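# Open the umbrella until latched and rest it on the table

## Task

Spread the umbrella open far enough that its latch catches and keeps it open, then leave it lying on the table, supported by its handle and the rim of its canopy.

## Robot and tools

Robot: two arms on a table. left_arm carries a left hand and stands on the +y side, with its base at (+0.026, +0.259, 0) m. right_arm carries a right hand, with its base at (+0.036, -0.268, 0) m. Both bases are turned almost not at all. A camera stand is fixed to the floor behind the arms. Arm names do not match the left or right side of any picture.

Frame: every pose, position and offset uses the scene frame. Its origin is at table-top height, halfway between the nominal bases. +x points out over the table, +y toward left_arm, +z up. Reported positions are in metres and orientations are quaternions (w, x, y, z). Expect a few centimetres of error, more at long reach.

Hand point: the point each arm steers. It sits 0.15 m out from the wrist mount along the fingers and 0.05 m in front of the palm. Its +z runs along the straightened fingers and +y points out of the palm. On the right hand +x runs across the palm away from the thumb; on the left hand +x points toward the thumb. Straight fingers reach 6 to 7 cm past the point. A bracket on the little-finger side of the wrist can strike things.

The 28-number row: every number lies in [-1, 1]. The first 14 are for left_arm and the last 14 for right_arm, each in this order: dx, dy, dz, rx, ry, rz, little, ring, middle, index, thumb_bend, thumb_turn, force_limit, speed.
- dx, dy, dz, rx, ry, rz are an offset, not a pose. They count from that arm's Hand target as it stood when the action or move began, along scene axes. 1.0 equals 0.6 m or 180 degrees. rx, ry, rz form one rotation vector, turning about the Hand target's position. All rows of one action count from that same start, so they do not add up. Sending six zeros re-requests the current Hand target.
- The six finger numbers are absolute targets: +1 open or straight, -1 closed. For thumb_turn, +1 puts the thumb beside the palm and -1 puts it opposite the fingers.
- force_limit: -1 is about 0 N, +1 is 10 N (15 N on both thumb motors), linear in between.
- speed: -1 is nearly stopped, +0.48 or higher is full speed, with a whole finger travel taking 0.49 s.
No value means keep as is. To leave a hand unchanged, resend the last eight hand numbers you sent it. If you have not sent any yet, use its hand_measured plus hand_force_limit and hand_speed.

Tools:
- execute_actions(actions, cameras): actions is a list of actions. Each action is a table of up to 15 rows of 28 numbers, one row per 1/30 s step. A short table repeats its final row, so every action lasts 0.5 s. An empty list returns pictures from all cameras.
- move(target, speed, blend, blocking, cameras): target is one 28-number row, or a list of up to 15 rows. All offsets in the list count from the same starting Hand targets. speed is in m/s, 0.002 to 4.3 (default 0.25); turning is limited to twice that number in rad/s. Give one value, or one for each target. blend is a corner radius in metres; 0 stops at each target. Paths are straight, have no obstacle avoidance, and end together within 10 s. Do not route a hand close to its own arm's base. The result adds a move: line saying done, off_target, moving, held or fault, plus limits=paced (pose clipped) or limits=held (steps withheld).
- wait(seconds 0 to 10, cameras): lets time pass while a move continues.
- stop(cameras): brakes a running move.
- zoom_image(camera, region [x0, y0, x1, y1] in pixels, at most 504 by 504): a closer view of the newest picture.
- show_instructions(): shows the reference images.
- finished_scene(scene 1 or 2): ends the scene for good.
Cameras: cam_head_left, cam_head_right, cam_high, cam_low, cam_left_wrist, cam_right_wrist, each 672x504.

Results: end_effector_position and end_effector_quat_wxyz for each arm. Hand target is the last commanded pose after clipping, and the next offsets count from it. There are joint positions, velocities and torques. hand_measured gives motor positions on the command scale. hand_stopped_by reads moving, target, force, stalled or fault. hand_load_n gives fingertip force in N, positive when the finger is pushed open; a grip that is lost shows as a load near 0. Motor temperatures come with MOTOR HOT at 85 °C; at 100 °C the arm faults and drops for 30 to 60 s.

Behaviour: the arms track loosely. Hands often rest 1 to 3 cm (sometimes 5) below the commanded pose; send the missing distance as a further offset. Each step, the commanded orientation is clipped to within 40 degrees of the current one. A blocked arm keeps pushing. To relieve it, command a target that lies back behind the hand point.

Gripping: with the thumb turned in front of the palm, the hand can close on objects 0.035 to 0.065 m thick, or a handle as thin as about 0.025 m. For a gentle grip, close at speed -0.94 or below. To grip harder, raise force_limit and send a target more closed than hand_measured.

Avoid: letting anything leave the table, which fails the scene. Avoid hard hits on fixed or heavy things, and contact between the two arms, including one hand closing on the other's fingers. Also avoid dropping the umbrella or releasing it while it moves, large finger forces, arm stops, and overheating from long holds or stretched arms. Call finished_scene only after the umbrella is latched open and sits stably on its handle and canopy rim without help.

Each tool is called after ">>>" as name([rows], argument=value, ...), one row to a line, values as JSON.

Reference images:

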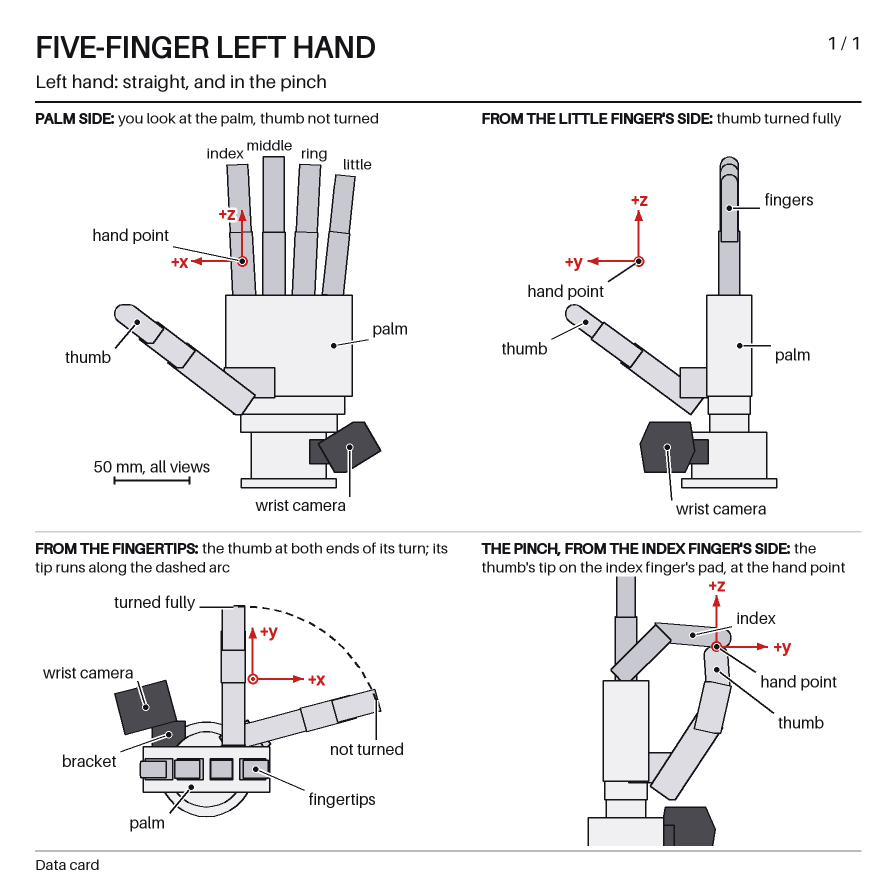

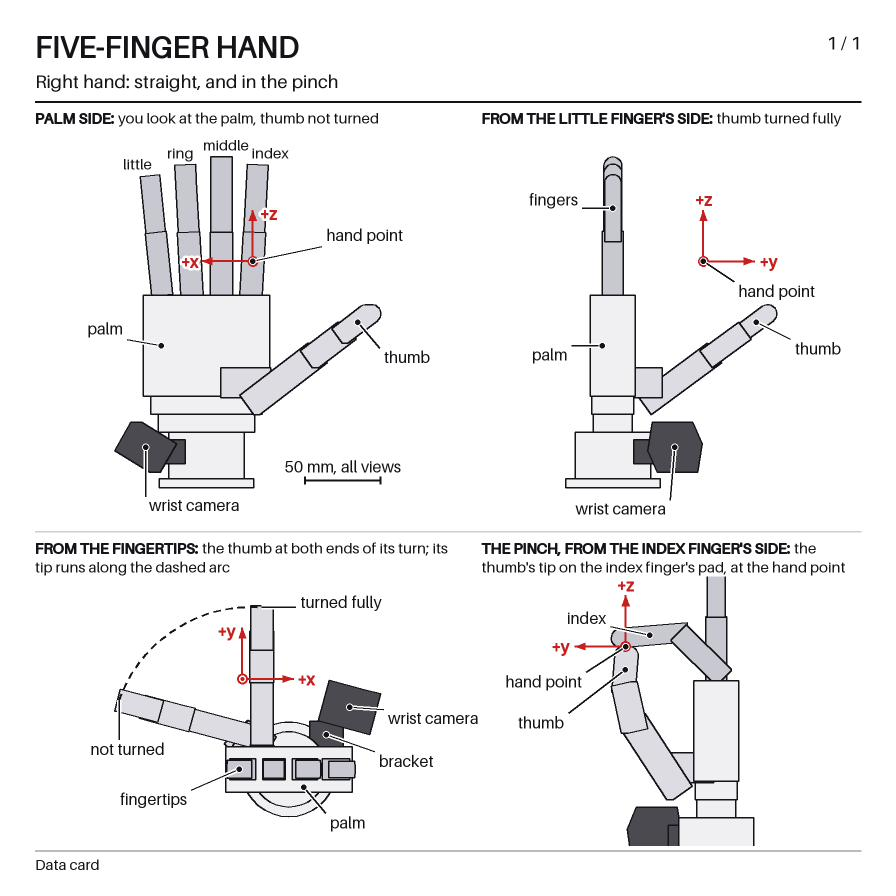

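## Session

>>> execute_actions(actions=[])

Scene clock: 0.00 s.
left_arm: end_effector_position=(+0.1228, -0.0534, +0.2462) hand_measured=(+1.000, +1.000, +1.000, +1.000, +1.000, +1.000) hand_load_n=(+0.0, +0.0, +0.0, +0.5, +0.0, +0.0) hand_stopped_by=(target, target, target, target, target, target) hand_force_limit=0.00 hand_speed=-0.80 end_effector_quat_wxyz=(-0.262, -0.508, +0.796, -0.199) | right_arm: end_effector_position=(+0.2334, -0.3990, +0.3729) hand_measured=(+1.000, +1.000, +1.000, +1.000, +1.000, +1.000) hand_load_n=(+0.0, +0.0, +0.0, +0.0, +0.0, +0.0) hand_stopped_by=(target, target, target, target, target, target) hand_force_limit=0.00 hand_speed=-0.80 end_effector_quat_wxyz=(+0.416, +0.795, -0.181, +0.402)
Joint positions: left_arm=[-0.763 1.028 0.931 -1.159 0.602 -0.44] | right_arm=[0.369 0.664 0.874 -1.333 1.196 -1.054]
Joint velocities: within noise
Joint torques (N m): no reading
Motor temperatures (°C): left_arm=[32 33 40 28 30 28] | right_arm=[29 32 32 29 28 29]
Heat: left arm: hottest elbow 40 °C; right arm: hottest shoulder 32 °C.
Hand target: left_arm +0.1265, -0.0581, +0.2537; -0.262, -0.505, +0.795, -0.208 | right_arm +0.2350, -0.3987, +0.3843; +0.411, +0.790, -0.190, +0.414
camera_calibration:
cam_left_wrist: T_world_to_cam=[[0.791158, -0.58422, 0.180984, -0.169265], [-0.381672, -0.240383, 0.892492, -0.182567], [-0.477907, -0.775179, -0.413162, 0.231552], [0, 0, 0, 1]] pos_world=[0.174895, 0.0367198, 0.289242]
cam_right_wrist: T_world_to_cam=[[-0.43343, -0.54298, 0.719243, -0.384758], [-0.901187, 0.261205, -0.345881, 0.43747], [-0.0000634914, -0.798088, -0.602541, 0.0151067], [0, 0, 0, 1]] pos_world=[0.227477, -0.311129, 0.437149]

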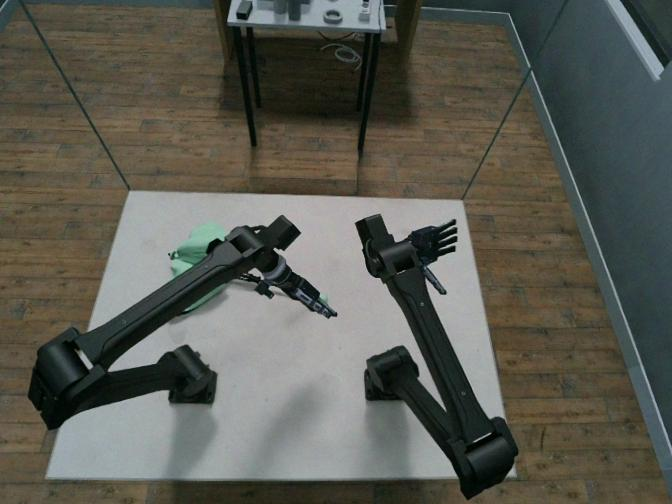

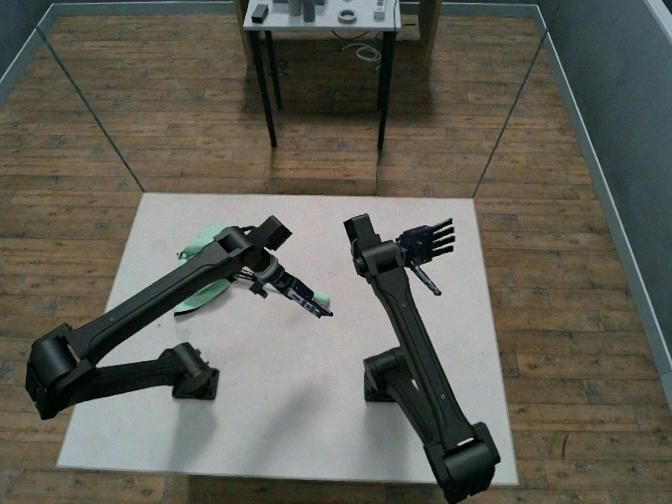

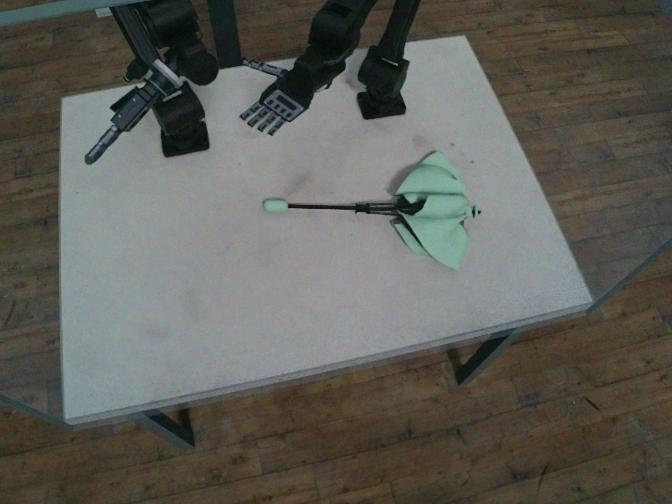

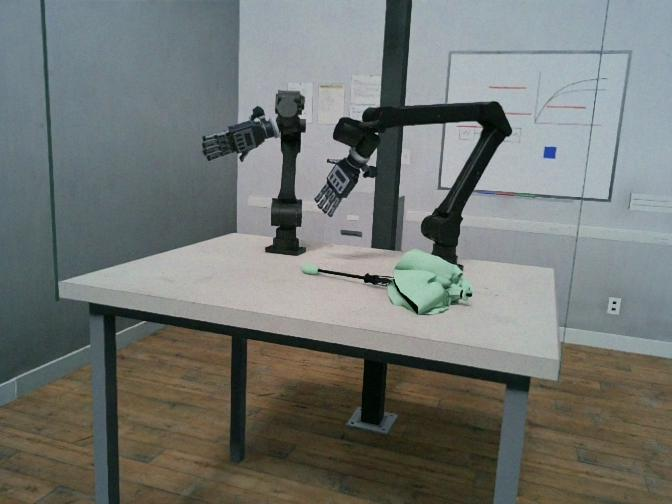

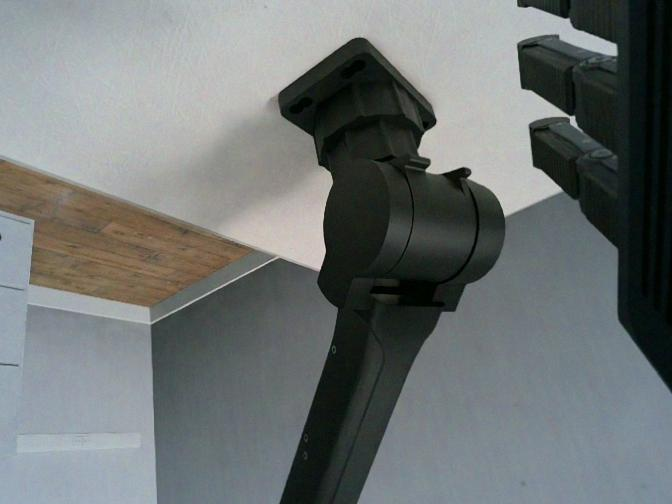

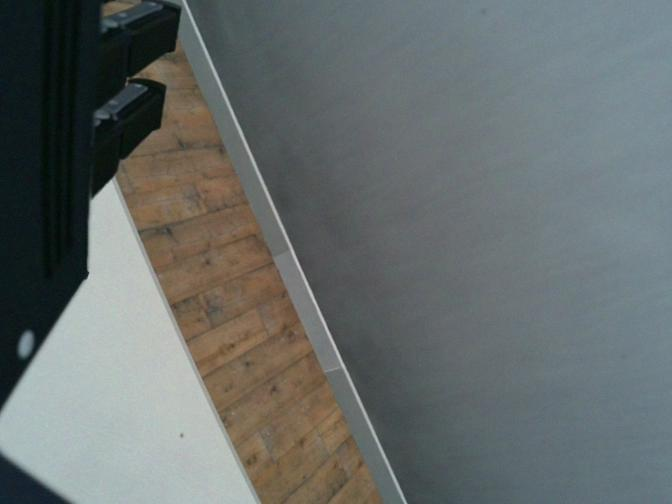

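>>> move(target=[0.156,0.047,-0.06,0.1143,-0.2769,0.1304,1,1,1,1,1,-1,0,0.3,0,0,0,0,0,0,1,1,1,1,1,-1,0,0.3], speed=0.25, cameras=["cam_left_wrist", "cam_high", "cam_low", "cam_head_right"])

Scene clock: 10.20 s.
left_arm: end_effector_position=(+0.2207, -0.0228, +0.2173) hand_measured=(+1.000, +1.000, +1.000, +1.000, +1.000, -1.000) hand_load_n=(+0.0, +0.0, +0.0, +0.0, +0.0, +0.0) hand_stopped_by=(target, target, target, target, target, target) hand_force_limit=0.00 hand_speed=0.30 end_effector_quat_wxyz=(+0.232, -0.553, +0.744, -0.295) | right_arm: end_effector_position=(+0.2334, -0.3990, +0.3729) hand_measured=(+1.000, +1.000, +1.000, +1.000, +1.000, -1.000) hand_load_n=(+0.0, +0.0, +0.0, +0.0, +0.0, +0.0) hand_stopped_by=(target, target, target, target, target, target) hand_force_limit=0.00 hand_speed=0.30 end_effector_quat_wxyz=(+0.416, +0.795, -0.181, +0.402)
Joint positions: left_arm=[-1.092 0.885 0.872 -0.984 -0.546 -0.65] | right_arm=[0.369 0.664 0.874 -1.333 1.196 -1.054]
Joint torques (N m): left_arm=[-3.02 -3.25 8.84 1.96 -0.51 -0.12] | right_arm=[-1.73 -1.14 10.92 0.87 0.73 0.12]
Heat: left arm: hottest elbow 41 °C; right arm: hottest elbow 35 °C.
Hand target: left_arm +0.2201, -0.0299, +0.2177; +0.230, -0.554, +0.739, -0.306 | right_arm +0.2350, -0.3987, +0.3843; +0.411, +0.790, -0.190, +0.414
Off the commanded pose: left_arm 0.007 m, 1 deg | right_arm 0.012 m, 2 deg.
move: off_target (right_arm)
camera_calibration:
cam_left_wrist: T_world_to_cam=[[0.613273, -0.450578, 0.648749, -0.282922], [-0.700903, -0.689126, 0.183955, 0.102308], [0.364184, -0.567525, -0.738434, 0.179672], [0, 0, 0, 1]] pos_world=[0.179783, 0.0449926, 0.297402]
Images, in order (width x height): cam_head_right 672x504, cam_high 672x504, cam_low 672x504, cam_left_wrist 672x504.

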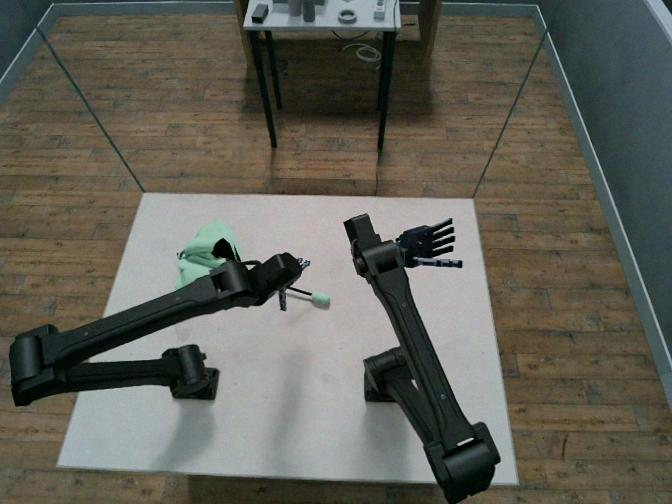

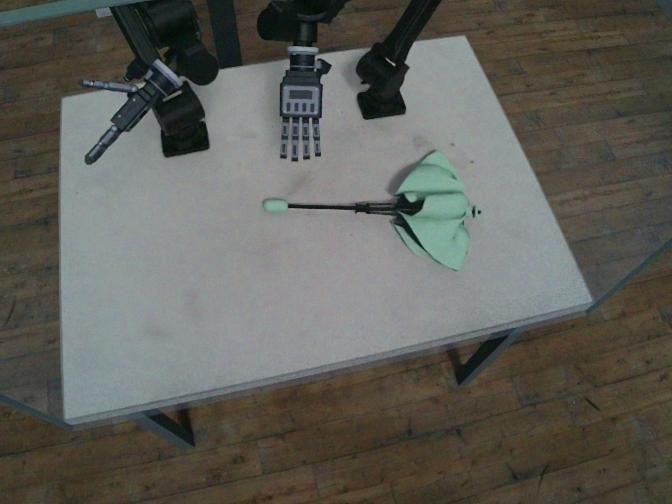

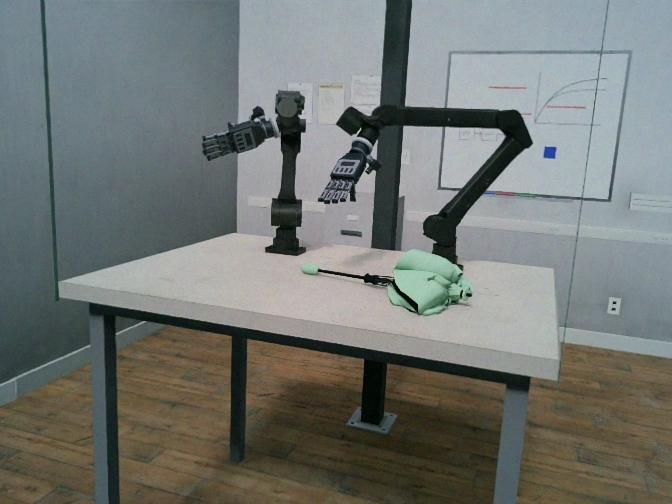

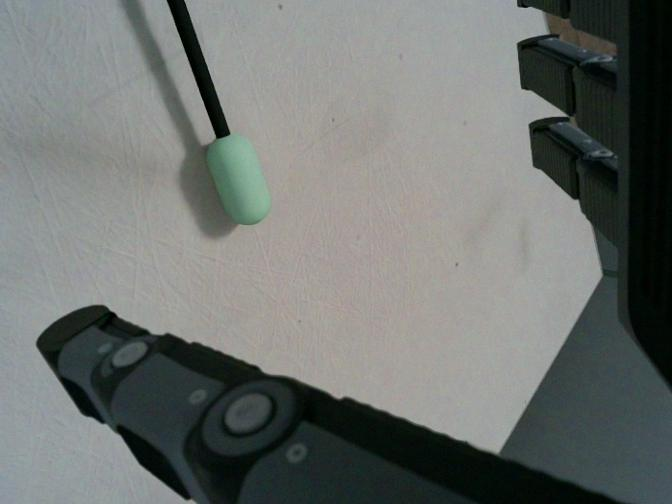

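>>> move(target=[0.1057,-0.1043,-0.2463,0,0,0,0.2,0.2,0.2,0.2,1,-1,0,0.3,0,0,0,0,0,0,1,1,1,1,1,-1,0,0.3], speed=0.15, cameras=["cam_left_wrist", "cam_high"])

Scene clock: 13.37 s.
left_arm: end_effector_position=(+0.2760, -0.0931, +0.0732) hand_measured=(+0.200, +0.200, +0.200, +0.200, +1.000, -1.000) hand_load_n=(+0.0, +0.0, +0.0, +0.0, +0.0, +0.0) hand_stopped_by=(target, target, target, target, target, target) hand_force_limit=0.00 hand_speed=0.30 end_effector_quat_wxyz=(+0.226, -0.554, +0.740, -0.306) | right_arm: end_effector_position=(+0.2334, -0.3990, +0.3729) hand_measured=(+1.000, +1.000, +1.000, +1.000, +1.000, -1.000) hand_load_n=(+0.0, +0.0, +0.0, +0.0, +0.0, +0.0) hand_stopped_by=(target, target, target, target, target, target) hand_force_limit=0.00 hand_speed=0.30 end_effector_quat_wxyz=(+0.416, +0.795, -0.181, +0.402)
Joint positions: left_arm=[-1.034 1.26 0.715 -0.402 -0.504 -0.598] | right_arm=[0.369 0.664 0.874 -1.333 1.196 -1.054]
Joint torques (N m): left_arm=[-0.56 -6.65 8.24 1.94 -0.1 0.04] | right_arm=[-1.73 -1.08 10.93 0.87 0.73 0.13]
Heat: left arm: hottest elbow 42 °C; right arm: hottest elbow 35 °C.
Hand target: left_arm +0.2835, -0.0924, +0.0698; +0.230, -0.554, +0.739, -0.306 | right_arm +0.2350, -0.3987, +0.3843; +0.411, +0.790, -0.190, +0.414
Off the commanded pose: left_arm 0.008 m, 1 deg | right_arm 0.012 m, 2 deg.
move: off_target (right_arm)
camera_calibration:
cam_left_wrist: T_world_to_cam=[[0.609692, -0.436236, 0.661796, -0.253604], [-0.703682, -0.682195, 0.198598, 0.119294], [0.364838, -0.586778, -0.7229, 0.0101033], [0, 0, 0, 1]] pos_world=[0.234879, -0.0233213, 0.151446]
Images, in order (width x height): cam_high 672x504, cam_left_wrist 672x504.

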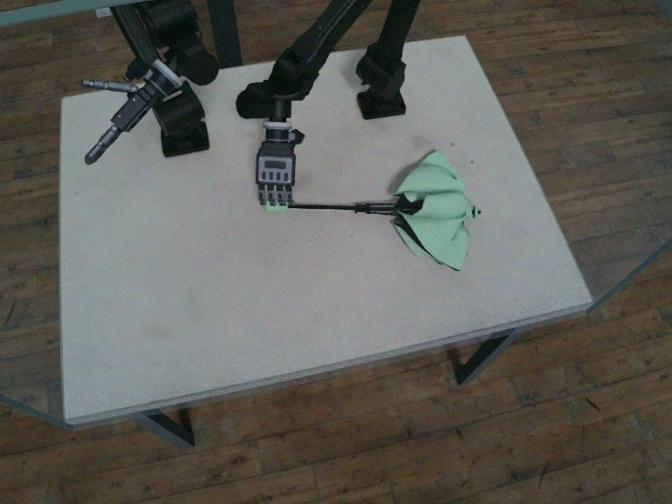

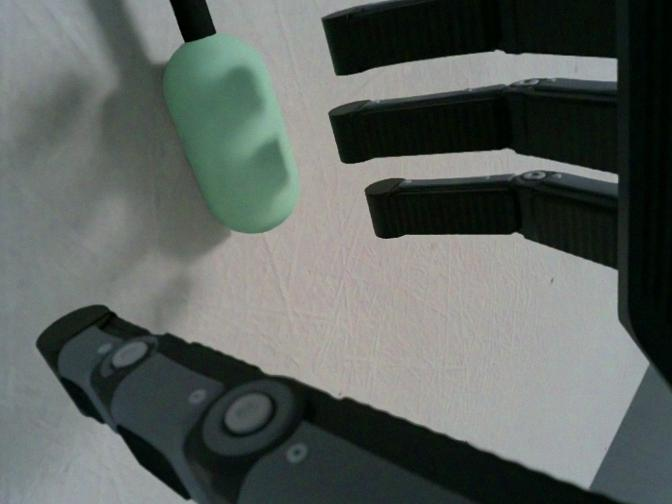

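>>> move(target=[0.02,0.014,-0.0713,0,0,-0.028,0.2,0.2,0.2,0.2,1,-1,0,0.3,0,0,0,0,0,0,1,1,1,1,1,-1,0,0.3], speed=0.06, cameras=["cam_left_wrist", "cam_low"])

Scene clock: 15.67 s.
left_arm: end_effector_position=(+0.2892, -0.0869, +0.0324) hand_measured=(+0.200, +0.200, +0.200, +0.200, +1.000, -1.000) hand_load_n=(+0.0, +0.0, +0.0, +0.0, +0.0, +0.0) hand_stopped_by=(target, target, target, target, target, target) hand_force_limit=0.00 hand_speed=0.30 end_effector_quat_wxyz=(+0.212, -0.522, +0.763, -0.317) | right_arm: end_effector_position=(+0.2334, -0.3990, +0.3729) hand_measured=(+1.000, +1.000, +1.000, +1.000, +1.000, -1.000) hand_load_n=(+0.0, +0.0, +0.5, -0.5, +0.0, +0.5) hand_stopped_by=(target, target, target, target, target, target) hand_force_limit=0.00 hand_speed=0.30 end_effector_quat_wxyz=(+0.416, +0.795, -0.181, +0.402)
Joint positions: left_arm=[-0.967 1.332 0.636 -0.188 -0.409 -0.462] | right_arm=[0.369 0.664 0.874 -1.333 1.196 -1.054]
Joint torques (N m): left_arm=[-0.56 -6.36 7.34 2.14 -0.09 0.06] | right_arm=[-1.67 -1.14 10.89 0.9 0.73 0.13]
Heat: left arm: hottest elbow 42 °C; right arm: hottest elbow 36 °C.
Hand target: left_arm +0.2956, -0.0841, +0.0272; +0.216, -0.521, +0.762, -0.316 | right_arm +0.2350, -0.3987, +0.3843; +0.411, +0.790, -0.190, +0.414
Off the commanded pose: left_arm 0.009 m, 1 deg | right_arm 0.012 m, 2 deg.
move: off_target (right_arm)
camera_calibration:
cam_left_wrist: T_world_to_cam=[[0.568103, -0.48552, 0.664477, -0.224354], [-0.761134, -0.617022, 0.199896, 0.163202], [0.312943, -0.619318, -0.720078, -0.00847216], [0, 0, 0, 1]] pos_world=[0.254326, -0.013476, 0.110354]
Images, in order (width x height): cam_low 672x504, cam_left_wrist 672x504.

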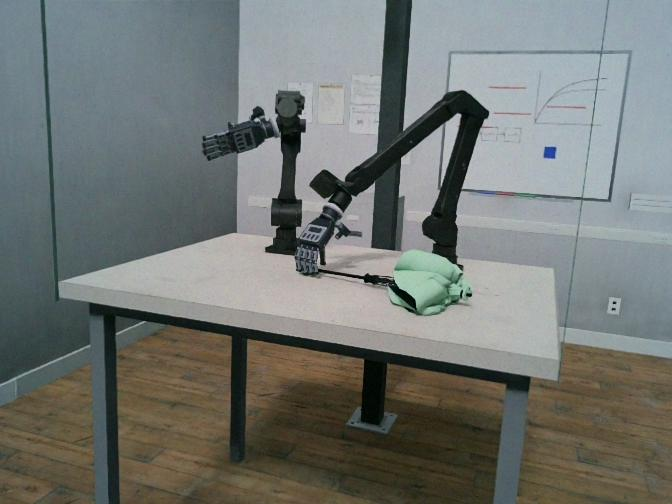

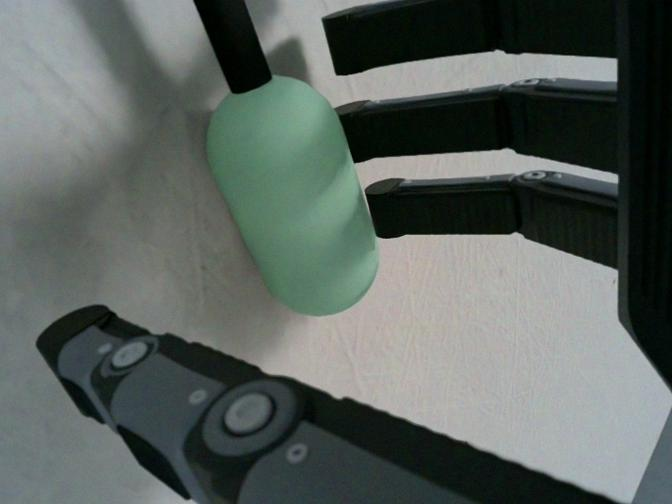

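>>> execute_actions([
  [[0,0,0,0,0,0,-1,-1,-1,-1,-1,-1,0.2,-0.4,0,0,0,0,0,0,1,1,1,1,1,-1,0,0.3]],
  [[0,0,0,0,0,0,-1,-1,-1,-1,-1,-1,0.2,-0.4,0,0,0,0,0,0,1,1,1,1,1,-1,0,0.3]],
  [[0,0,0,0,0,0,-1,-1,-1,-1,-1,-1,0.2,-0.4,0,0,0,0,0,0,1,1,1,1,1,-1,0,0.3]],
], cameras=["cam_left_wrist"])

Scene clock: 17.90 s.
left_arm: end_effector_position=(+0.2893, -0.0870, +0.0324) hand_measured=(-1.000, -1.000, -0.288, -1.000, +0.756, -1.000) hand_load_n=(+0.0, +0.0, +8.5, +0.0, +12.5, +1.0) hand_stopped_by=(target, target, force, target, force, target) hand_force_limit=0.20 hand_speed=-0.40 end_effector_quat_wxyz=(+0.212, -0.520, +0.764, -0.317) | right_arm: end_effector_position=(+0.2334, -0.3990, +0.3729) hand_measured=(+1.000, +1.000, +1.000, +1.000, +1.000, -1.000) hand_load_n=(+0.0, +0.0, +0.0, +0.0, +0.0, +0.0) hand_stopped_by=(target, target, target, target, target, target) hand_force_limit=0.00 hand_speed=0.30 end_effector_quat_wxyz=(+0.416, +0.795, -0.181, +0.402)
Joint positions: left_arm=[-0.967 1.333 0.636 -0.186 -0.408 -0.457] | right_arm=[0.369 0.664 0.874 -1.333 1.196 -1.054]
Joint torques (N m): left_arm=[-0.67 -6.53 7.28 1.94 -0.06 0.01] | right_arm=[-1.67 -1.2 10.93 0.88 0.73 0.13]
Heat: left arm: hottest elbow 42 °C; right arm: hottest elbow 36 °C.
Hand target: left_arm +0.2955, -0.0841, +0.0272; +0.216, -0.521, +0.763, -0.316 | right_arm +0.2350, -0.3987, +0.3843; +0.411, +0.790, -0.190, +0.414
Off the commanded pose: left_arm 0.009 m, 1 deg | right_arm 0.012 m, 2 deg.
Step readings (end_effector_position of left_arm | right_arm):
0: (+0.2892, -0.0869, +0.0324) | (+0.2334, -0.3990, +0.3729)
1: (+0.2892, -0.0869, +0.0324) | (+0.2334, -0.3990, +0.3729)
2: (+0.2892, -0.0869, +0.0324) | (+0.2334, -0.3990, +0.3729)
4: (+0.2892, -0.0869, +0.0324) | (+0.2334, -0.3990, +0.3729)
8: (+0.2895, -0.0871, +0.0325) | (+0.2334, -0.3990, +0.3729)
15: (+0.2893, -0.0870, +0.0324) | (+0.2334, -0.3990, +0.3729)
16: (+0.2893, -0.0870, +0.0324) | (+0.2334, -0.3990, +0.3729)
17: (+0.2893, -0.0870, +0.0324) | (+0.2334, -0.3990, +0.3729)
19: (+0.2893, -0.0870, +0.0324) | (+0.2334, -0.3990, +0.3729)
23: (+0.2893, -0.0870, +0.0324) | (+0.2334, -0.3990, +0.3729)
30: (+0.2893, -0.0870, +0.0324) | (+0.2334, -0.3990, +0.3729)
31: (+0.2893, -0.0870, +0.0324) | (+0.2334, -0.3990, +0.3729)
32: (+0.2893, -0.0870, +0.0324) | (+0.2334, -0.3990, +0.3729)
34: (+0.2893, -0.0870, +0.0324) | (+0.2334, -0.3990, +0.3729)
38: (+0.2893, -0.0870, +0.0324) | (+0.2334, -0.3990, +0.3729)
45: (+0.2893, -0.0870, +0.0324) | (+0.2334, -0.3990, +0.3729)
camera_calibration:
cam_left_wrist: T_world_to_cam=[[0.56566, -0.488633, 0.664279, -0.223967], [-0.763651, -0.614412, 0.198328, 0.164213], [0.311232, -0.619464, -0.720694, -0.00812652], [0, 0, 0, 1]] pos_world=[0.25462, -0.0135774, 0.110352]
Images, in order (width x height): cam_left_wrist 672x504.

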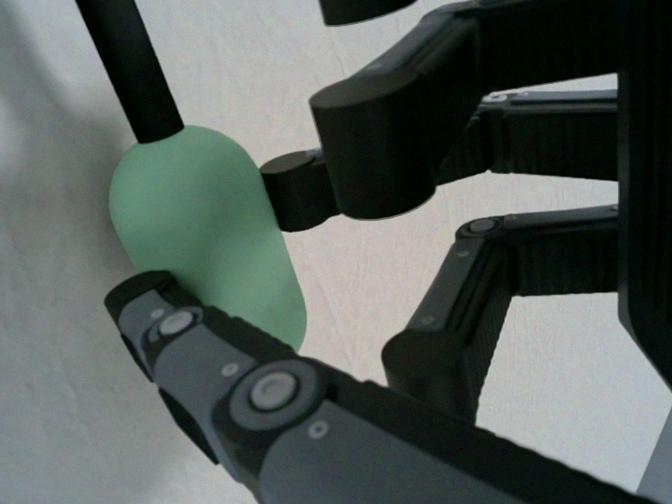

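>>> execute_actions([
  [[0,0,0,0,0,0,-0.1,-0.1,-0.1,-0.1,1,-1,0.2,0.2,0,0,0,0,0,0,1,1,1,1,1,-1,0,0.3]],
  [[0.0073,0.0187,0,0,0,0,-0.1,-0.1,-0.1,-0.1,1,-1,0.2,0.2,0,0,0,0,0,0,1,1,1,1,1,-1,0,0.3]],
  [[0,0,0,0,0,0,-0.1,-0.1,-0.1,-0.1,1,-1,0.2,-0.4,0,0,0,0,0,0,1,1,1,1,1,-1,0,0.3]],
], cameras=["cam_left_wrist"])

Scene clock: 20.10 s.
left_arm: end_effector_position=(+0.2930, -0.0739, +0.0245) hand_measured=(-0.100, -0.100, -0.100, -0.100, +1.000, -1.000) hand_load_n=(+0.0, +0.0, +0.0, +0.0, +0.0, +0.0) hand_stopped_by=(target, target, target, target, target, target) hand_force_limit=0.20 hand_speed=-0.40 end_effector_quat_wxyz=(+0.211, -0.522, +0.766, -0.308) | right_arm: end_effector_position=(+0.2334, -0.3990, +0.3729) hand_measured=(+1.000, +1.000, +1.000, +1.000, +1.000, -1.000) hand_load_n=(+0.0, +0.0, -0.5, +0.0, +0.0, +0.5) hand_stopped_by=(target, target, target, target, target, target) hand_force_limit=0.00 hand_speed=0.30 end_effector_quat_wxyz=(+0.416, +0.795, -0.181, +0.402)
Joint positions: left_arm=[-0.936 1.333 0.617 -0.177 -0.389 -0.437] | right_arm=[0.369 0.664 0.874 -1.333 1.196 -1.054]
Joint torques (N m): left_arm=[-0.38 -7.82 7.27 2.17 -0.06 0.04] | right_arm=[-1.67 -1.2 10.95 0.92 0.73 0.13]
Heat: left arm: hottest elbow 42 °C; right arm: hottest elbow 36 °C.
Hand target: left_arm +0.3000, -0.0729, +0.0272; +0.216, -0.521, +0.762, -0.316 | right_arm +0.2350, -0.3987, +0.3843; +0.411, +0.790, -0.190, +0.414
Off the commanded pose: left_arm 0.008 m, 1 deg | right_arm 0.012 m, 2 deg.
Step readings (end_effector_position of left_arm | right_arm):
0: (+0.2893, -0.0870, +0.0324) | (+0.2334, -0.3990, +0.3729)
1: (+0.2893, -0.0870, +0.0324) | (+0.2334, -0.3990, +0.3729)
2: (+0.2893, -0.0870, +0.0324) | (+0.2334, -0.3990, +0.3729)
4: (+0.2895, -0.0874, +0.0326) | (+0.2334, -0.3990, +0.3729)
8: (+0.2893, -0.0871, +0.0321) | (+0.2334, -0.3990, +0.3729)
15: (+0.2893, -0.0871, +0.0321) | (+0.2334, -0.3990, +0.3729)
16: (+0.2894, -0.0870, +0.0321) | (+0.2334, -0.3990, +0.3729)
17: (+0.2890, -0.0867, +0.0317) | (+0.2334, -0.3990, +0.3729)
19: (+0.2895, -0.0845, +0.0301) | (+0.2334, -0.3990, +0.3729)
23: (+0.2921, -0.0756, +0.0253) | (+0.2334, -0.3990, +0.3729)
30: (+0.2929, -0.0736, +0.0243) | (+0.2334, -0.3990, +0.3729)
31: (+0.2929, -0.0736, +0.0243) | (+0.2334, -0.3990, +0.3729)
32: (+0.2931, -0.0739, +0.0245) | (+0.2334, -0.3990, +0.3729)
34: (+0.2929, -0.0740, +0.0245) | (+0.2334, -0.3990, +0.3729)
38: (+0.2930, -0.0739, +0.0245) | (+0.2334, -0.3990, +0.3729)
45: (+0.2930, -0.0739, +0.0245) | (+0.2334, -0.3990, +0.3729)
camera_calibration:
cam_left_wrist: T_world_to_cam=[[0.576479, -0.494225, 0.650702, -0.217711], [-0.757844, -0.621147, 0.199623, 0.174442], [0.305523, -0.608209, -0.732624, -0.00398616], [0, 0, 0, 1]] pos_world=[0.258924, -0.00166846, 0.103922]
Images, in order (width x height): cam_left_wrist 672x504.

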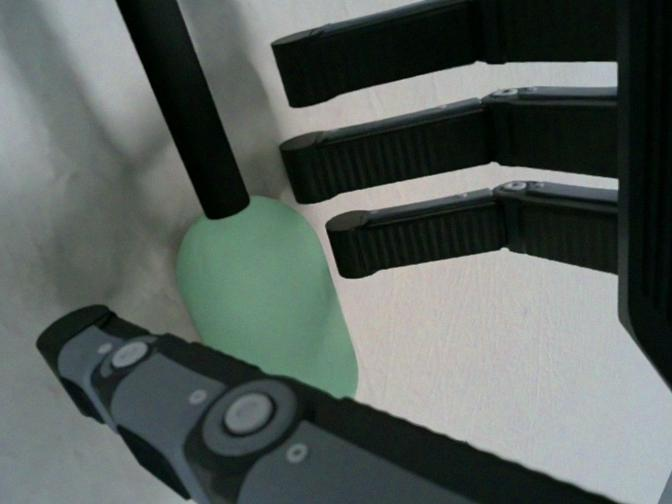

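>>> execute_actions([
  [[0,0,0.006,0,0,0,-1,-1,-1,-1,-1,-1,0.7,-0.4,0,0,0,0,0,0,1,1,1,1,1,-1,0,0.3]],
  [[0,0,0,0,0,0,-1,-1,-1,-1,-1,-1,0.7,-0.4,0,0,0,0,0,0,1,1,1,1,1,-1,0,0.3]],
  [[0,0,0,0,0,0,-1,-1,-1,-1,-1,-1,0.7,-0.4,0,0,0,0,0,0,1,1,1,1,1,-1,0,0.3]],
], cameras=["cam_left_wrist"])

Scene clock: 22.10 s.
left_arm: end_effector_position=(+0.2937, -0.0743, +0.0289) hand_measured=(-1.000, -1.000, -1.000, -1.000, +0.850, -1.000) hand_load_n=(+0.0, +0.0, +0.0, +0.0, +0.0, +0.0) hand_stopped_by=(target, target, target, target, force, target) hand_force_limit=0.70 hand_speed=-0.40 end_effector_quat_wxyz=(+0.213, -0.519, +0.767, -0.313) | right_arm: end_effector_position=(+0.2334, -0.3990, +0.3729) hand_measured=(+1.000, +1.000, +1.000, +1.000, +1.000, -1.000) hand_load_n=(+0.0, +0.0, +0.0, +0.0, +0.0, +0.0) hand_stopped_by=(target, target, target, target, target, target) hand_force_limit=0.00 hand_speed=0.30 end_effector_quat_wxyz=(+0.416, +0.795, -0.181, +0.402)
Joint positions: left_arm=[-0.936 1.321 0.617 -0.177 -0.389 -0.428] | right_arm=[0.369 0.664 0.874 -1.333 1.196 -1.054]
Joint torques (N m): left_arm=[-0.62 -7.06 7.64 1.59 -0.08 0.02] | right_arm=[-1.61 -1.08 10.89 0.91 0.73 0.13]
Motor temperatures (°C): left_arm=[32 33 42 29 30 28] | right_arm=[29 32 37 29 28 29]
Heat: left arm: hottest elbow 42 °C; right arm: hottest elbow 37 °C.
Hand target: left_arm +0.3000, -0.0729, +0.0308; +0.216, -0.521, +0.763, -0.316 | right_arm +0.2350, -0.3987, +0.3843; +0.411, +0.790, -0.190, +0.414
Off the commanded pose: left_arm 0.007 m, 1 deg | right_arm 0.012 m, 2 deg.
Step readings (end_effector_position of left_arm | right_arm):
0: (+0.2930, -0.0739, +0.0245) | (+0.2334, -0.3990, +0.3729)
1: (+0.2930, -0.0739, +0.0245) | (+0.2334, -0.3990, +0.3729)
2: (+0.2930, -0.0739, +0.0245) | (+0.2334, -0.3990, +0.3729)
4: (+0.2931, -0.0739, +0.0246) | (+0.2334, -0.3990, +0.3729)
8: (+0.2932, -0.0734, +0.0250) | (+0.2334, -0.3990, +0.3729)
15: (+0.2937, -0.0743, +0.0289) | (+0.2334, -0.3990, +0.3729)
16: (+0.2937, -0.0743, +0.0289) | (+0.2334, -0.3990, +0.3729)
17: (+0.2937, -0.0743, +0.0289) | (+0.2334, -0.3990, +0.3729)
19: (+0.2937, -0.0743, +0.0289) | (+0.2334, -0.3990, +0.3729)
23: (+0.2937, -0.0743, +0.0289) | (+0.2334, -0.3990, +0.3729)
30: (+0.2937, -0.0743, +0.0289) | (+0.2334, -0.3990, +0.3729)
31: (+0.2937, -0.0743, +0.0289) | (+0.2334, -0.3990, +0.3729)
32: (+0.2937, -0.0743, +0.0289) | (+0.2334, -0.3990, +0.3729)
34: (+0.2937, -0.0743, +0.0289) | (+0.2334, -0.3990, +0.3729)
38: (+0.2937, -0.0743, +0.0289) | (+0.2334, -0.3990, +0.3729)
45: (+0.2937, -0.0743, +0.0289) | (+0.2334, -0.3990, +0.3729)
camera_calibration:
cam_left_wrist: T_world_to_cam=[[0.567362, -0.49583, 0.65746, -0.218793], [-0.763679, -0.615492, 0.194845, 0.176151], [0.308051, -0.612636, -0.727861, -0.00246312], [0, 0, 0, 1]] pos_world=[0.259416, -0.00157344, 0.107733]
Images, in order (width x height): cam_left_wrist 672x504.

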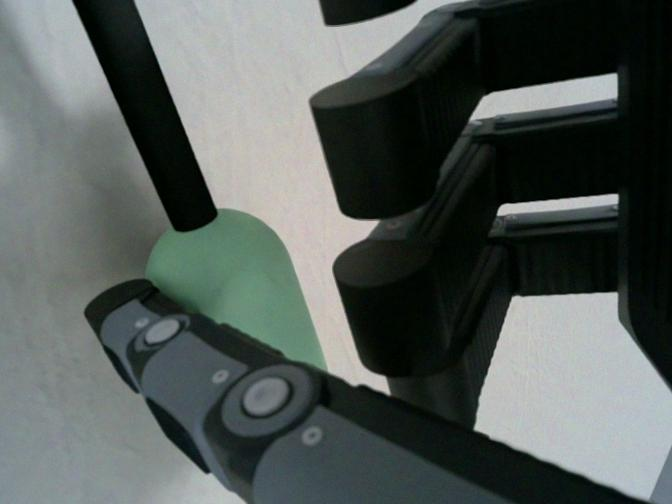

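>>> move(target=[-0.03,0.01,0.08,-0.0514,-0.129,0,0.9,0.9,0.9,0.9,0.2,-1,0.7,0.3,0,0,0,0,0,0,1,1,1,1,1,-1,0,0.3], speed=0.15, cameras=["cam_left_wrist", "cam_high"])

Scene clock: 25.33 s.
left_arm: end_effector_position=(+0.2845, -0.0632, +0.0742) hand_measured=(+0.900, +0.900, +0.900, +0.900, +0.200, -1.000) hand_load_n=(+0.0, +0.0, +0.0, +0.0, +0.0, +0.0) hand_stopped_by=(target, target, target, target, target, target) hand_force_limit=0.70 hand_speed=0.30 end_effector_quat_wxyz=(+0.321, -0.470, +0.678, -0.465) | right_arm: end_effector_position=(+0.2334, -0.3990, +0.3729) hand_measured=(+1.000, +1.000, +1.000, +1.000, +1.000, -1.000) hand_load_n=(-0.5, +0.0, +0.0, +0.0, +0.0, +0.0) hand_stopped_by=(target, target, target, target, target, target) hand_force_limit=0.00 hand_speed=0.30 end_effector_quat_wxyz=(+0.416, +0.795, -0.181, +0.402)
Joint positions: left_arm=[-1.084 1.151 0.369 0.299 -0.679 -0.321] | right_arm=[0.369 0.664 0.874 -1.333 1.196 -1.054]
Joint torques (N m): left_arm=[-2.55 -5.77 7.3 2.8 -0.32 0.03] | right_arm=[-1.61 -1.2 10.93 0.92 0.72 0.12]
Heat: left arm: hottest elbow 43 °C; right arm: hottest elbow 37 °C.
Hand target: left_arm +0.2819, -0.0669, +0.0788; +0.323, -0.463, +0.676, -0.475 | right_arm +0.2350, -0.3987, +0.3843; +0.411, +0.790, -0.190, +0.414
Off the commanded pose: left_arm 0.006 m, 1 deg | right_arm 0.012 m, 2 deg.
move: off_target (right_arm)
camera_calibration:
cam_left_wrist: T_world_to_cam=[[0.265468, -0.363019, 0.893165, -0.160983], [-0.78641, -0.617465, -0.017225, 0.189136], [0.557751, -0.697821, -0.449399, -0.0569486], [0, 0, 0, 1]] pos_world=[0.223237, 0.0186051, 0.121449]
Images, in order (width x height): cam_high 672x504, cam_left_wrist 672x504.

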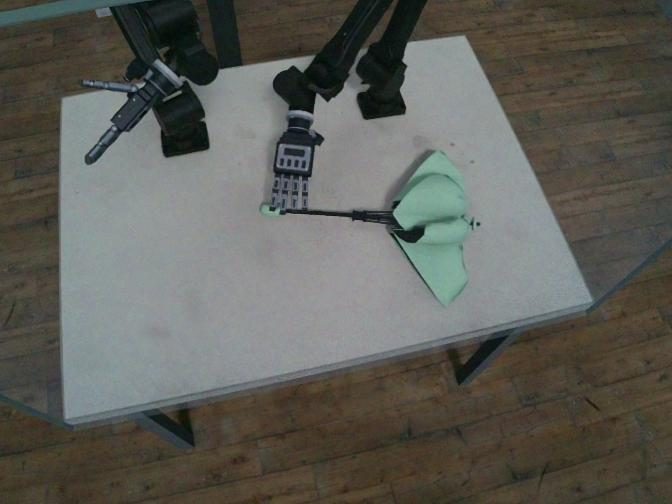

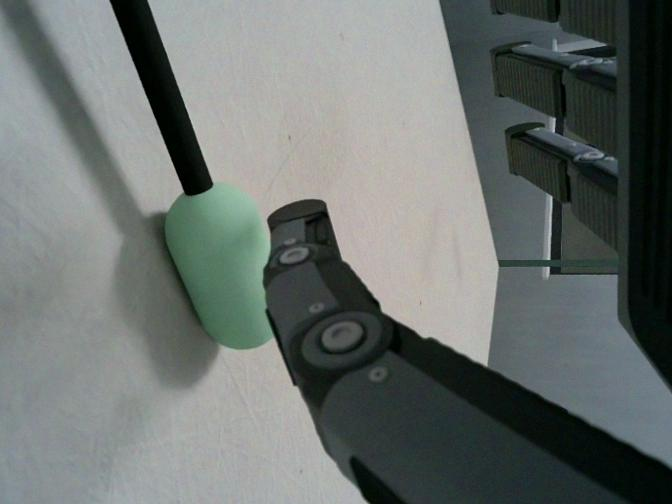

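>>> move([
  [0.013,-0.0427,0,0,0,0.01,0.9,0.9,0.9,0.9,0.3,-1,0.7,0.3,0,0,0,0,0,0,1,1,1,1,1,-1,0,0.3],
  [0.013,-0.0427,-0.0913,0,0,0.01,0.9,0.9,0.9,0.9,0.3,-1,0.7,0.3,0,0,0,0,0,0,1,1,1,1,1,-1,0,0.3],
], speed=0.06, cameras=["cam_left_wrist", "cam_high"])

Scene clock: 28.57 s.
left_arm: end_effector_position=(+0.2932, -0.0888, +0.0260) hand_measured=(+0.900, +0.900, +0.900, +0.900, +0.300, -1.000) hand_load_n=(+0.0, +0.0, +0.0, +0.0, +0.0, +0.0) hand_stopped_by=(target, target, target, target, target, target) hand_force_limit=0.70 hand_speed=0.30 end_effector_quat_wxyz=(+0.334, -0.472, +0.672, -0.463) | right_arm: end_effector_position=(+0.2334, -0.3990, +0.3729) hand_measured=(+1.000, +1.000, +1.000, +1.000, +1.000, -1.000) hand_load_n=(+0.0, +0.0, +0.0, +0.0, +0.0, +0.5) hand_stopped_by=(target, target, target, target, target, target) hand_force_limit=0.00 hand_speed=0.30 end_effector_quat_wxyz=(+0.416, +0.795, -0.181, +0.402)
Joint positions: left_arm=[-1.116 1.431 0.39 0.553 -0.734 -0.33] | right_arm=[0.369 0.664 0.874 -1.333 1.196 -1.054]
Joint torques (N m): left_arm=[-2.32 -6.3 5.35 2.74 -0.34 -0.11] | right_arm=[-1.79 -0.97 10.95 0.88 0.73 0.14]
Heat: left arm: hottest elbow 43 °C; right arm: hottest elbow 38 °C.
Hand target: left_arm +0.2898, -0.0925, +0.0240; +0.330, -0.473, +0.668, -0.470 | right_arm +0.2350, -0.3987, +0.3843; +0.411, +0.790, -0.190, +0.414
Off the commanded pose: left_arm 0.006 m, 1 deg | right_arm 0.012 m, 2 deg.
move: off_target (right_arm)
camera_calibration:
cam_left_wrist: T_world_to_cam=[[0.257031, -0.364641, 0.89497, -0.127318], [-0.772884, -0.633517, -0.0361474, 0.174412], [0.58016, -0.682417, -0.444659, -0.106606], [0, 0, 0, 1]] pos_world=[0.229374, -0.00868157, 0.072847]
Images, in order (width x height): cam_high 672x504, cam_left_wrist 672x504.

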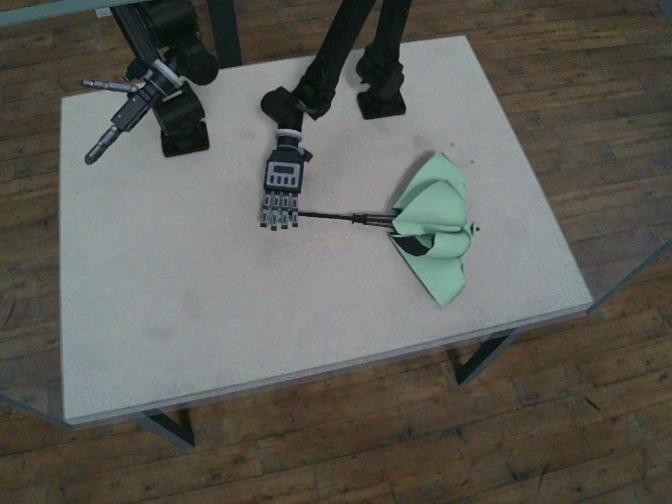

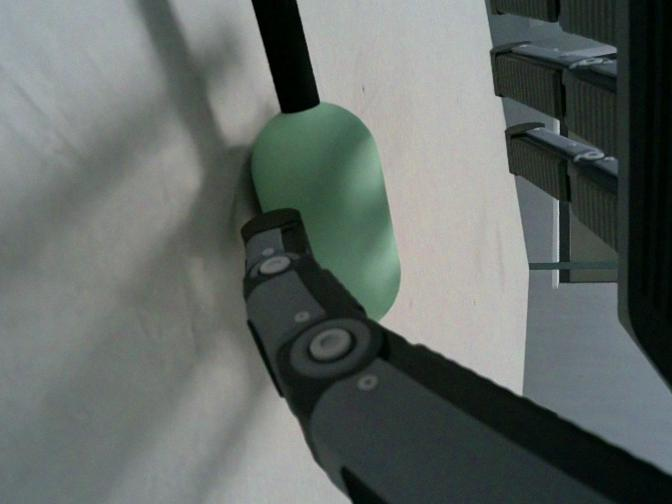

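>>> execute_actions([
  [[0,0,-0.012,0,0,0,0.9,0.9,0.9,0.9,0.3,-1,0.7,0.3,0,0,0,0,0,0,1,1,1,1,1,-1,0,0.3]],
  [[0,0,0,0,0,0,-1,-1,-1,-1,0.3,-1,0.4,-0.3,0,0,0,0,0,0,1,1,1,1,1,-1,0,0.3]],
  [[0,0,0,0,0,0,-1,-1,-1,-1,0.3,-1,0.4,-0.3,0,0,0,0,0,0,1,1,1,1,1,-1,0,0.3]],
  [[0,0,0,0,0,0,-1,-1,-1,-1,0.3,-1,0.4,-0.3,0,0,0,0,0,0,1,1,1,1,1,-1,0,0.3]],
], cameras=["cam_left_wrist"])

Scene clock: 31.07 s.
left_arm: end_effector_position=(+0.2935, -0.0892, +0.0196) hand_measured=(-0.118, -0.098, +0.074, +0.048, +0.306, -1.000) hand_load_n=(+1.5, +4.5, +0.0, +13.5, +17.5, +4.0) hand_stopped_by=(force, force, force, force, target, target) hand_force_limit=0.40 hand_speed=-0.30 end_effector_quat_wxyz=(+0.332, -0.477, +0.667, -0.466) | right_arm: end_effector_position=(+0.2334, -0.3990, +0.3729) hand_measured=(+1.000, +1.000, +1.000, +1.000, +1.000, -1.000) hand_load_n=(+0.0, +0.0, +0.0, +0.0, -0.5, +0.5) hand_stopped_by=(target, target, target, target, target, target) hand_force_limit=0.00 hand_speed=0.30 end_effector_quat_wxyz=(+0.416, +0.795, -0.181, +0.402)
Joint positions: left_arm=[-1.116 1.463 0.384 0.595 -0.737 -0.342] | right_arm=[0.369 0.664 0.874 -1.333 1.196 -1.054]
Joint torques (N m): left_arm=[-2.67 -6.53 5.24 2.18 -0.19 -0.09] | right_arm=[-1.73 -1.08 10.93 0.9 0.74 0.13]
Heat: left arm: hottest elbow 43 °C; right arm: hottest elbow 38 °C.
Hand target: left_arm +0.2897, -0.0924, +0.0168; +0.330, -0.473, +0.668, -0.469 | right_arm +0.2350, -0.3987, +0.3843; +0.411, +0.790, -0.190, +0.414
Off the commanded pose: left_arm 0.006 m, 1 deg | right_arm 0.012 m, 2 deg.
Step readings (end_effector_position of left_arm | right_arm):
0: (+0.2932, -0.0888, +0.0260) | (+0.2334, -0.3990, +0.3729)
1: (+0.2932, -0.0888, +0.0259) | (+0.2334, -0.3990, +0.3729)
2: (+0.2933, -0.0891, +0.0260) | (+0.2334, -0.3990, +0.3729)
4: (+0.2937, -0.0900, +0.0252) | (+0.2334, -0.3990, +0.3729)
8: (+0.2935, -0.0896, +0.0204) | (+0.2334, -0.3990, +0.3729)
15: (+0.2930, -0.0885, +0.0181) | (+0.2334, -0.3990, +0.3729)
16: (+0.2930, -0.0885, +0.0181) | (+0.2334, -0.3990, +0.3729)
17: (+0.2931, -0.0888, +0.0184) | (+0.2334, -0.3990, +0.3729)
19: (+0.2931, -0.0888, +0.0184) | (+0.2334, -0.3990, +0.3729)
23: (+0.2932, -0.0891, +0.0188) | (+0.2334, -0.3990, +0.3729)
30: (+0.2933, -0.0896, +0.0192) | (+0.2334, -0.3990, +0.3729)
31: (+0.2936, -0.0895, +0.0195) | (+0.2334, -0.3990, +0.3729)
32: (+0.2937, -0.0900, +0.0200) | (+0.2334, -0.3990, +0.3729)
34: (+0.2936, -0.0896, +0.0196) | (+0.2334, -0.3990, +0.3729)
38: (+0.2935, -0.0892, +0.0196) | (+0.2334, -0.3990, +0.3729)
45: (+0.2935, -0.0892, +0.0196) | (+0.2334, -0.3990, +0.3729)
46: (+0.2935, -0.0892, +0.0196) | (+0.2334, -0.3990, +0.3729)
47: (+0.2935, -0.0892, +0.0196) | (+0.2334, -0.3990, +0.3729)
49: (+0.2935, -0.0892, +0.0196) | (+0.2334, -0.3990, +0.3729)
53: (+0.2935, -0.0892, +0.0196) | (+0.2334, -0.3990, +0.3729)
60: (+0.2935, -0.0892, +0.0196) | (+0.2334, -0.3990, +0.3729)
camera_calibration:
cam_left_wrist: T_world_to_cam=[[0.260349, -0.350703, 0.89957, -0.121586], [-0.768481, -0.63931, -0.0268299, 0.172204], [0.584513, -0.684317, -0.435952, -0.111538], [0, 0, 0, 1]] pos_world=[0.229186, -0.00887604, 0.0653704]
Images, in order (width x height): cam_left_wrist 672x504.

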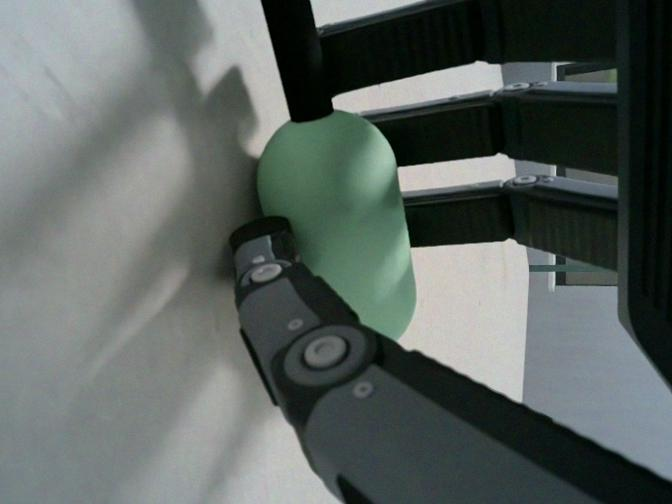

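>>> move([
  [0.041,0.012,0.28,-0.12,0.039,0,-1,-1,-1,-1,0.3,-1,0.4,-0.3,0,0,0,0,0,0,1,1,1,1,1,-1,0,0.3],
  [0.098,0.182,0.575,-0.238,0.0775,0,-1,-1,-1,-1,0.3,-1,0.4,-0.3,0,0,0,0,0,0,1,1,1,1,1,-1,0,0.3],
], speed=0.12, blend=0.03, cameras=["cam_left_wrist", "cam_high", "cam_low", "cam_head_right"])

Scene clock: 35.83 s.
left_arm: end_effector_position=(+0.3429, +0.0157, +0.3237) hand_measured=(-0.118, -0.098, +0.074, +0.048, +0.306, -1.000) hand_load_n=(+3.5, +3.5, +0.0, +12.5, +18.0, +2.5) hand_stopped_by=(force, force, force, force, target, target) hand_force_limit=0.40 hand_speed=-0.30 end_effector_quat_wxyz=(-0.054, +0.621, -0.503, +0.599) | right_arm: end_effector_position=(+0.2334, -0.3990, +0.3729) hand_measured=(+1.000, +1.000, +1.000, +1.000, +1.000, -1.000) hand_load_n=(+0.0, +0.0, +0.0, +0.0, +0.0, +0.0) hand_stopped_by=(target, target, target, target, target, target) hand_force_limit=0.00 hand_speed=0.30 end_effector_quat_wxyz=(+0.416, +0.795, -0.181, +0.402)
Joint positions: left_arm=[-0.396 0.674 0.668 -0.28 0.174 -0.749] | right_arm=[0.369 0.664 0.874 -1.333 1.196 -1.054]
Joint torques (N m): left_arm=[-1.14 -2.84 14.76 1.48 0.26 -0.22] | right_arm=[-1.73 -1.03 10.96 0.88 0.73 0.14]
Heat: left arm: hottest elbow 44 °C; right arm: hottest elbow 38 °C.
Hand target: left_arm +0.3485, +0.0167, +0.3618; -0.053, +0.613, -0.485, +0.621 | right_arm +0.2350, -0.3987, +0.3843; +0.411, +0.790, -0.190, +0.414
Off the commanded pose: left_arm 0.039 m, 3 deg | right_arm 0.012 m, 2 deg.
move: off_target (left_arm, right_arm)
camera_calibration:
cam_left_wrist: T_world_to_cam=[[0.509458, 0.285173, 0.811868, -0.438312], [-0.686701, -0.433827, 0.583298, 0.0566359], [0.518551, -0.854676, -0.0251882, -0.0436851], [0, 0, 0, 1]] pos_world=[0.284847, 0.112228, 0.321716]
Images, in order (width x height): cam_head_right 672x504, cam_high 672x504, cam_low 672x504, cam_left_wrist 672x504.

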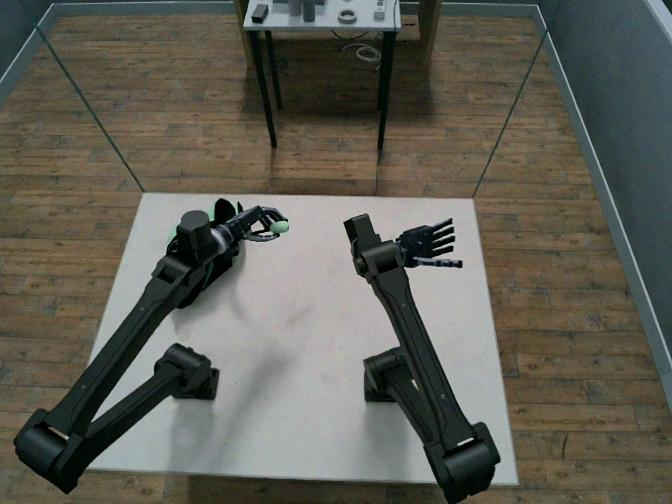

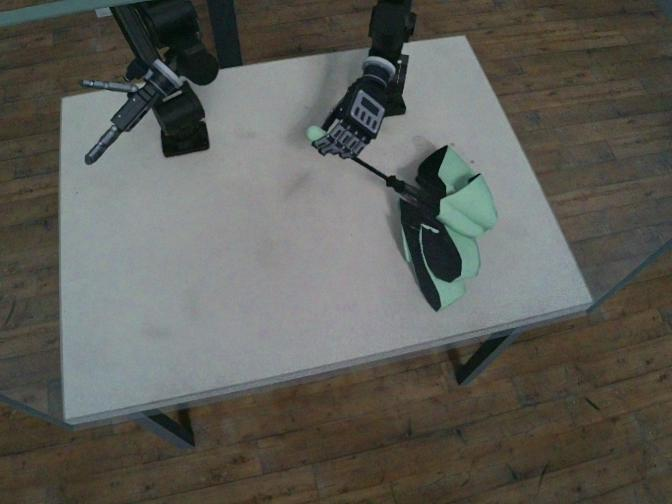

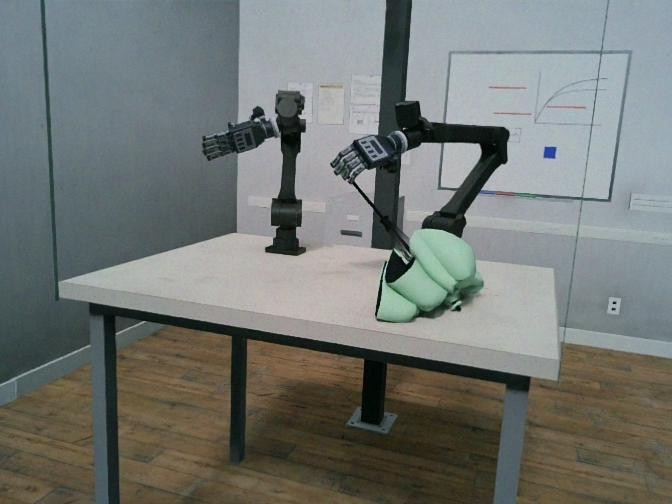

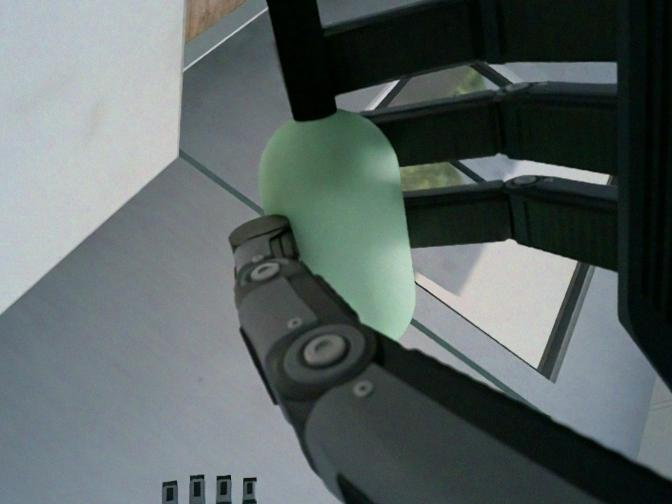

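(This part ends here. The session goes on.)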